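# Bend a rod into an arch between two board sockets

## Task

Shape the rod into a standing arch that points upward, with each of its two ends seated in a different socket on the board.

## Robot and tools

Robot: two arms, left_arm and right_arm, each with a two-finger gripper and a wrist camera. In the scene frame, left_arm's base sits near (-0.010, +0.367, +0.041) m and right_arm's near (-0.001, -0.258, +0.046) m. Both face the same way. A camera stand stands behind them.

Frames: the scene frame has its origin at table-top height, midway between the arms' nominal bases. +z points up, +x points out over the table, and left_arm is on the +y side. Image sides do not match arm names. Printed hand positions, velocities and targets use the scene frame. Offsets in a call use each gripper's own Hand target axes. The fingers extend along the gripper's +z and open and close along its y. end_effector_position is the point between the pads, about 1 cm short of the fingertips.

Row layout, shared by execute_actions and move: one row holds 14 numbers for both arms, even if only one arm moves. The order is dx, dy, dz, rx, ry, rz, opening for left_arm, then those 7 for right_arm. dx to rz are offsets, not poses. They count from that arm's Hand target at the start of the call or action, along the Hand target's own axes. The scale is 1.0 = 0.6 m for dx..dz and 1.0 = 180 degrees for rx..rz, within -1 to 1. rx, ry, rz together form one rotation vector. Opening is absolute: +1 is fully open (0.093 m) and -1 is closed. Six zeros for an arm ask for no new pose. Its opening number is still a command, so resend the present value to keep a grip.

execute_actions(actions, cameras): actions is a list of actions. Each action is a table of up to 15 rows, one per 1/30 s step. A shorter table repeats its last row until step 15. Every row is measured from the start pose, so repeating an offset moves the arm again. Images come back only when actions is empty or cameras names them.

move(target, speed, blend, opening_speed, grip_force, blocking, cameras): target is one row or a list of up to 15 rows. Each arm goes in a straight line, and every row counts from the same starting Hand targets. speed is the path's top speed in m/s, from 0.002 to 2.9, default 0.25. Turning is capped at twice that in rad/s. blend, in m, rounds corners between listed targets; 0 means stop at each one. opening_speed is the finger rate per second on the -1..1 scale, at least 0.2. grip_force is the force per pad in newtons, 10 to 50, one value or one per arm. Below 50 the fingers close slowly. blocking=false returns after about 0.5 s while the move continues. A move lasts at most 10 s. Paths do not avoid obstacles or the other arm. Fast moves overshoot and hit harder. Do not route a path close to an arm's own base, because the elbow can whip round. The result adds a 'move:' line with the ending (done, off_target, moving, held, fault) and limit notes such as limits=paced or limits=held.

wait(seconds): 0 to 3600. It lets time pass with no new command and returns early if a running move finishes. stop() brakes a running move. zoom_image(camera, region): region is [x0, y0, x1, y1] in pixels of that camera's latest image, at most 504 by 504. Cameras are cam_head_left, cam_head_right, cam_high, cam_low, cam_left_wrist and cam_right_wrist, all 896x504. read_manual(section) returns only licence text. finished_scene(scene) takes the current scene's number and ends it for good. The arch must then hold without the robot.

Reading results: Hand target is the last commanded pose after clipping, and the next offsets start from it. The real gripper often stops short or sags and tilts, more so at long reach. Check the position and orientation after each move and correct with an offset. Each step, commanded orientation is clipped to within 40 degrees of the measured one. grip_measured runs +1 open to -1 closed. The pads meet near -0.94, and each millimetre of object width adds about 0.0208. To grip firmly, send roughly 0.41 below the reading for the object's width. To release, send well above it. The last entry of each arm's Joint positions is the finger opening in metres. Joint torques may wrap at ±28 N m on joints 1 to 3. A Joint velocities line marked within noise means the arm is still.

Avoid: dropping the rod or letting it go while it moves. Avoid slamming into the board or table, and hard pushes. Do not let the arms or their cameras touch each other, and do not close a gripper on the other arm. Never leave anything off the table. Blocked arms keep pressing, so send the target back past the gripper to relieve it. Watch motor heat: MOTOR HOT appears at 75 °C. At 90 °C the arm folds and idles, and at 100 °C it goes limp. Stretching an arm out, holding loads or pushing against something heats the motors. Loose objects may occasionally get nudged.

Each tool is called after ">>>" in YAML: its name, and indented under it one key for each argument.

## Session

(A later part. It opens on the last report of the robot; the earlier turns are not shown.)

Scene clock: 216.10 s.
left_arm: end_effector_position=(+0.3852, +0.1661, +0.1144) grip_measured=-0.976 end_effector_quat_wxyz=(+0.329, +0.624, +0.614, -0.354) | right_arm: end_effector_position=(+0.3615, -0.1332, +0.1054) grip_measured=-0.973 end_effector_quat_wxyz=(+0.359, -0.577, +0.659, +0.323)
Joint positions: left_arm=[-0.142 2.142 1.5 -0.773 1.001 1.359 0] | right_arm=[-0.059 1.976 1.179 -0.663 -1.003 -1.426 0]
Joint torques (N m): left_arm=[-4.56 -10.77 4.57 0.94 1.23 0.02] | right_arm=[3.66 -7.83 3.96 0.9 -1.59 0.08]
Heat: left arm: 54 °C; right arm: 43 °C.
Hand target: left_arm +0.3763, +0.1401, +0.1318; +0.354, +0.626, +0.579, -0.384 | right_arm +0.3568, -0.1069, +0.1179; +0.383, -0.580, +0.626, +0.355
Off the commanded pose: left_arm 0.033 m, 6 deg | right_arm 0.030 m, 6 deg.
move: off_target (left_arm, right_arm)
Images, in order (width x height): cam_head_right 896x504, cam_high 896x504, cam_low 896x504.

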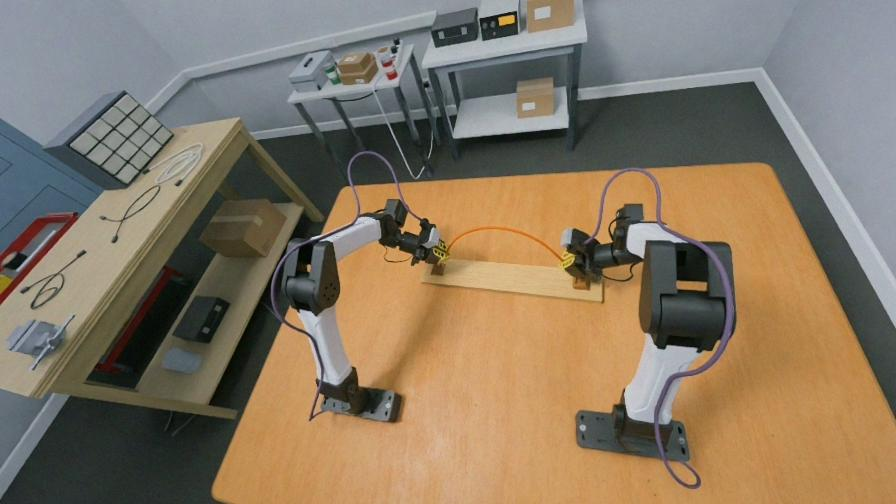

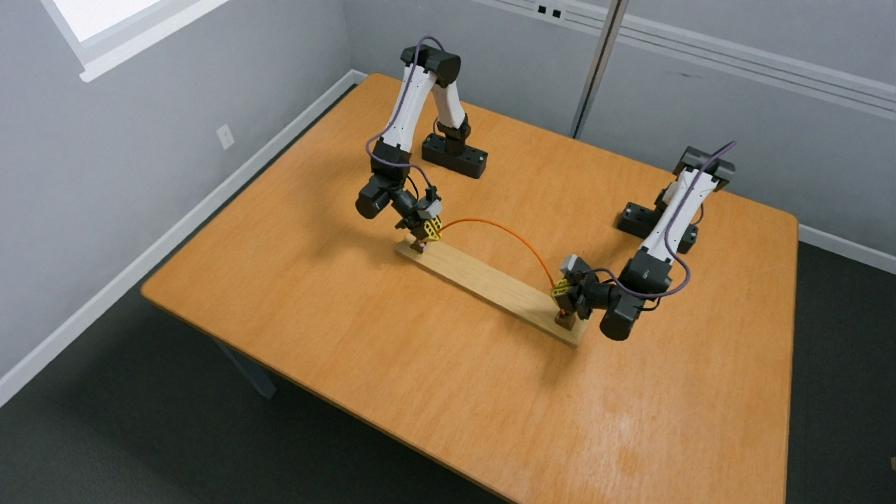

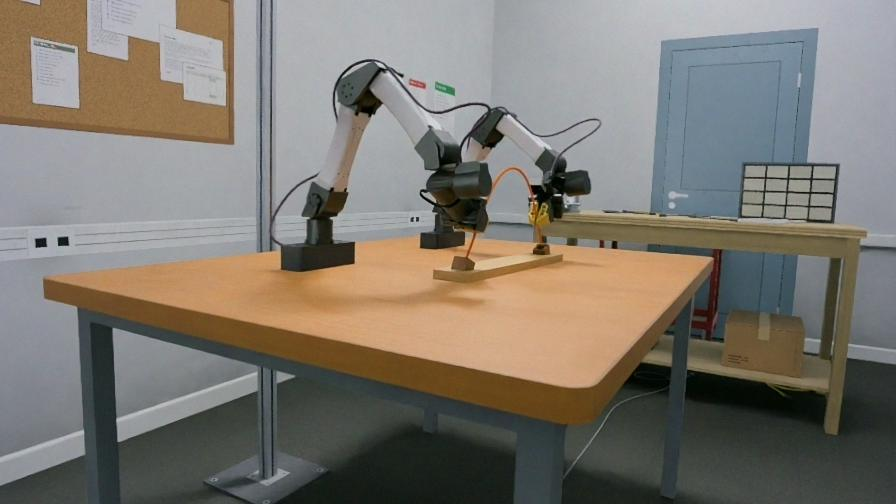

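>>> move:
  target:
    - [0,0,0,0,0,0,-1,-0.0038,0,0.0074,0,0,0,-1]
    - [0.0417,0,0,0,0,0,-1,0.0378,0,0.0074,0,0,0,-1]
    - [0.0967,0,0,0,0,0,-1,0.0929,0,0.0074,0,0,0,-1]
  speed: 0.06
  blend: [0.003,0.003,0]
  cameras: ["cam_low","cam_high"]

>>> zoom_image:
  camera: "cam_low"
  region: [430, 170, 580, 300]

>>> zoom_image:
  camera: "cam_high"
  region: [530, 260, 620, 350]

>>> zoom_image:
  camera: "cam_high"
  region: [380, 200, 470, 290]

Scene clock: 225.63 s.
left_arm: end_effector_position=(+0.3838, +0.1733, +0.0953) grip_measured=-0.976 end_effector_quat_wxyz=(+0.356, +0.617, +0.590, -0.381) | right_arm: end_effector_position=(+0.3580, -0.1293, +0.0882) grip_measured=-0.973 end_effector_quat_wxyz=(+0.396, -0.564, +0.625, +0.367)
Joint positions: left_arm=[-0.107 2.203 1.462 -0.727 1.094 1.443 0] | right_arm=[-0.08 2.072 1.151 -0.604 -1.14 -1.508 0]
Joint torques (N m): left_arm=[-1.98 -7.28 3.38 0.88 0.52 0.36] | right_arm=[0.42 -5.01 2.97 0.91 -0.29 -0.3]
Motor temperatures (°C): left_arm=[30 56 42 29 29 29 31] | right_arm=[28 44 42 32 31 31 30]
Heat: left arm: 56 °C; right arm: 44 °C.
Hand target: left_arm +0.3783, +0.1665, +0.0801; +0.354, +0.626, +0.579, -0.384 | right_arm +0.3551, -0.1282, +0.0662; +0.383, -0.580, +0.626, +0.355
Off the commanded pose: left_arm 0.018 m, 2 deg | right_arm 0.022 m, 3 deg.
move: off_target (left_arm, right_arm)
Images, in order (width x height): cam_high 896x504, cam_low 896x504.

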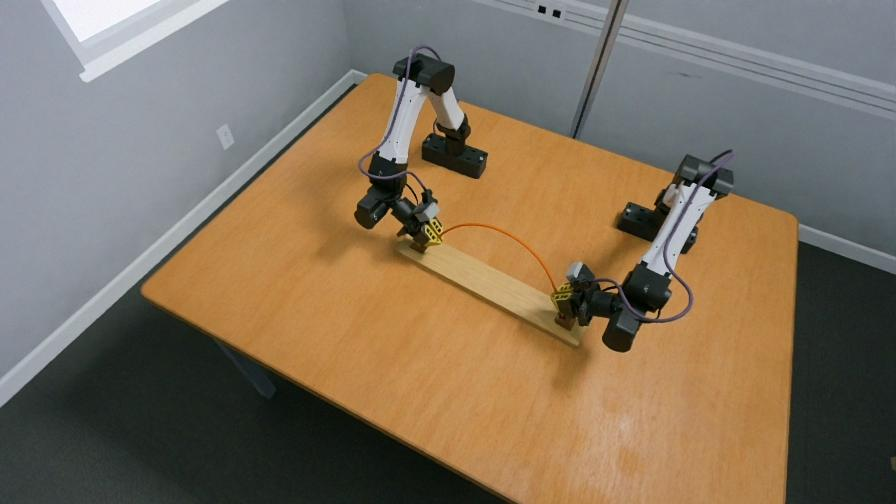

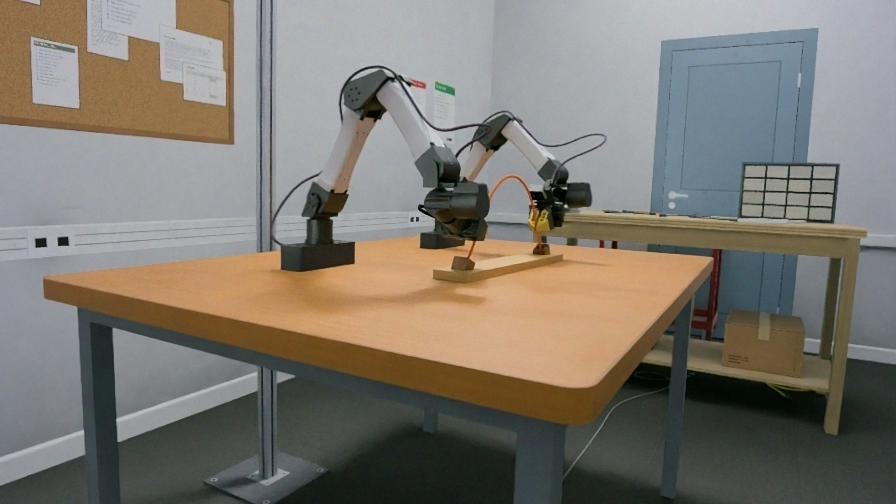

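Scaled by 3.360 from the camera's image (finer frame: 1280x720).

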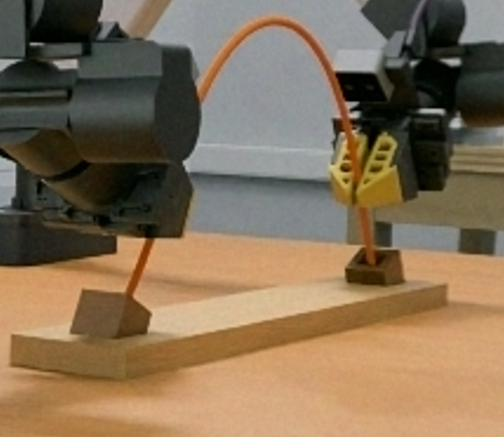

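Scaled by 5.600 from the camera's image (finer frame: 1280x720).

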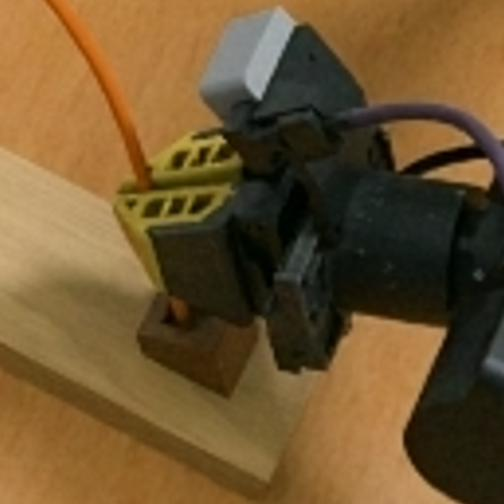

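Scaled by 5.600 from the camera's image (finer frame: 1280x720).

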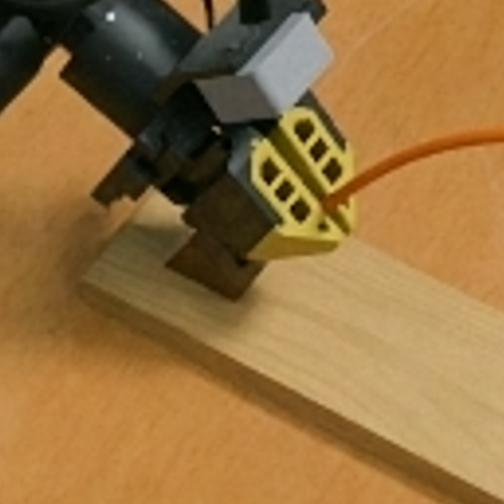

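>>> move:
  target:
    - [-0.0218,0.0083,-0.0247,0,0,0,-1,-0.0368,-0.005,-0.0205,0,0,0,-1]
    - [-0.0218,0.0083,-0.0247,0,0,0,0,-0.0368,-0.005,-0.0205,0,0,0,0]
    - [-0.0218,0.0083,-0.1747,0,0,0,0,-0.0368,-0.005,-0.1705,0,0,0,0]
  speed: [0.08,0.08,0.12]
  opening_speed: 0.6
  cameras: ["cam_low","cam_high","cam_left_wrist","cam_right_wrist"]

>>> zoom_image:
  camera: "cam_low"
  region: [430, 170, 580, 300]

>>> zoom_image:
  camera: "cam_high"
  region: [380, 190, 620, 360]

Scene clock: 241.73 s.
left_arm: end_effector_position=(+0.3852, +0.2537, +0.1352) grip_measured=-0.002 end_effector_quat_wxyz=(+0.347, +0.618, +0.588, -0.390) | right_arm: end_effector_position=(+0.3477, -0.2073, +0.1278) grip_measured=-0.002 end_effector_quat_wxyz=(+0.379, -0.576, +0.630, +0.358)
Joint positions: left_arm=[0.091 2.279 1.746 -1.361 1.071 1.901 0.045] | right_arm=[-0.296 2.106 1.399 -1.25 -1.056 -1.992 0.045]
Joint torques (N m): left_arm=[-0.53 -9.16 7.58 -0.35 0.47 0.31] | right_arm=[-0.68 -7.47 6.61 -0.48 -0.67 -0.22]
Heat: left arm: 54 °C; right arm: 45 °C.
Hand target: left_arm +0.3903, +0.2533, +0.1394; +0.354, +0.626, +0.579, -0.384 | right_arm +0.3519, -0.2092, +0.1324; +0.383, -0.580, +0.626, +0.355
Off the commanded pose: left_arm 0.007 m, 2 deg | right_arm 0.006 m, 1 deg.
move: done; target 2's new opening was sent with right_arm's hand 0.003 m and 3 deg from that target
Images, in order (width x height): cam_high 896x504, cam_low 896x504, cam_left_wrist 896x504, cam_right_wrist 896x504.

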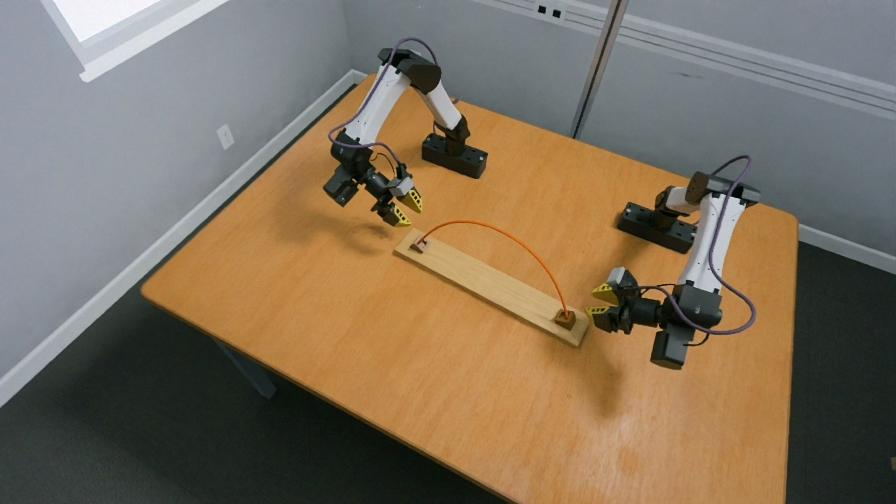

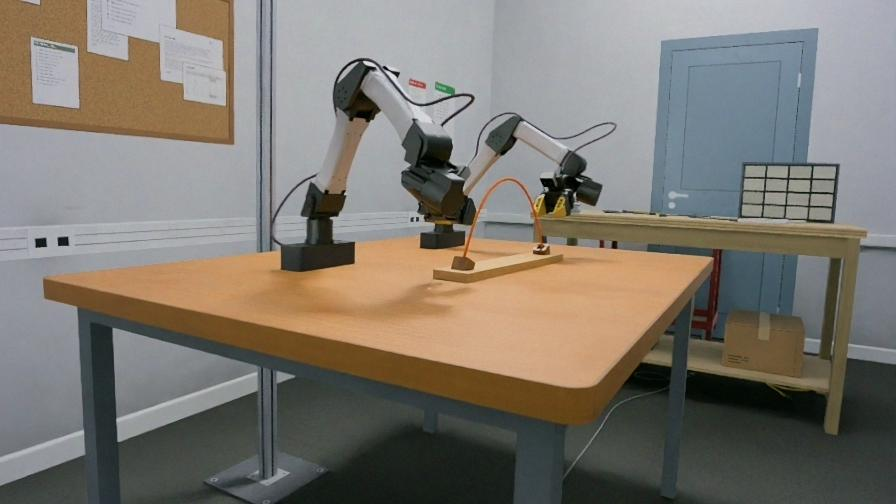

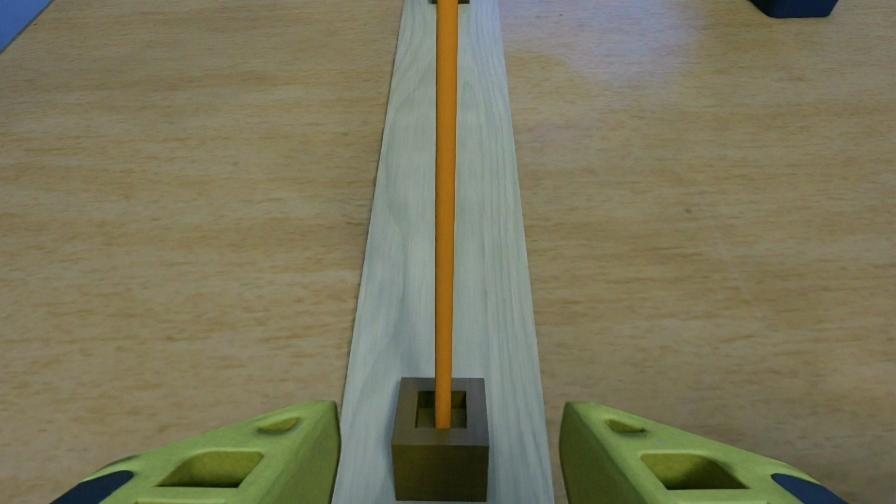

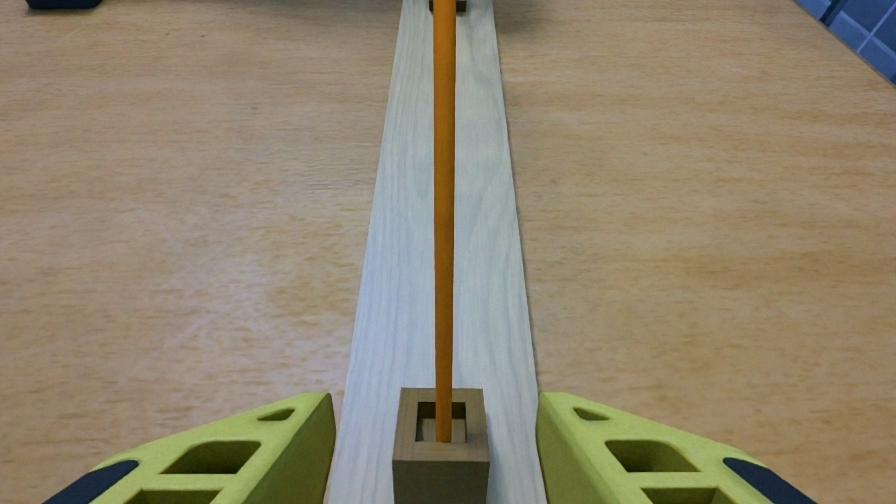

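Scaled by 3.360 from the camera's image (finer frame: 1280x720).

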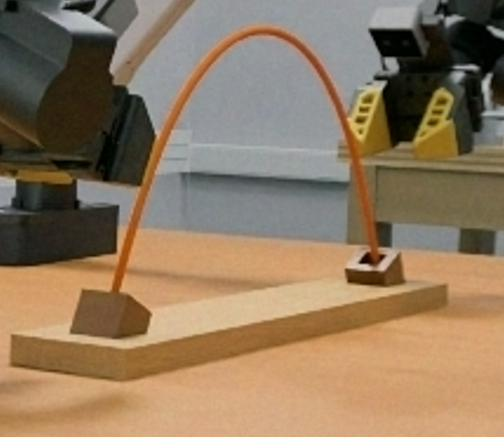

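Scaled by 2.100 from the camera's image (finer frame: 1280x720).

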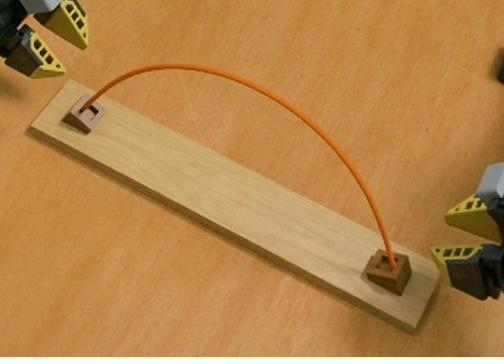

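>>> finished_scene:
  scene: 2

The scene is finished: the task was done.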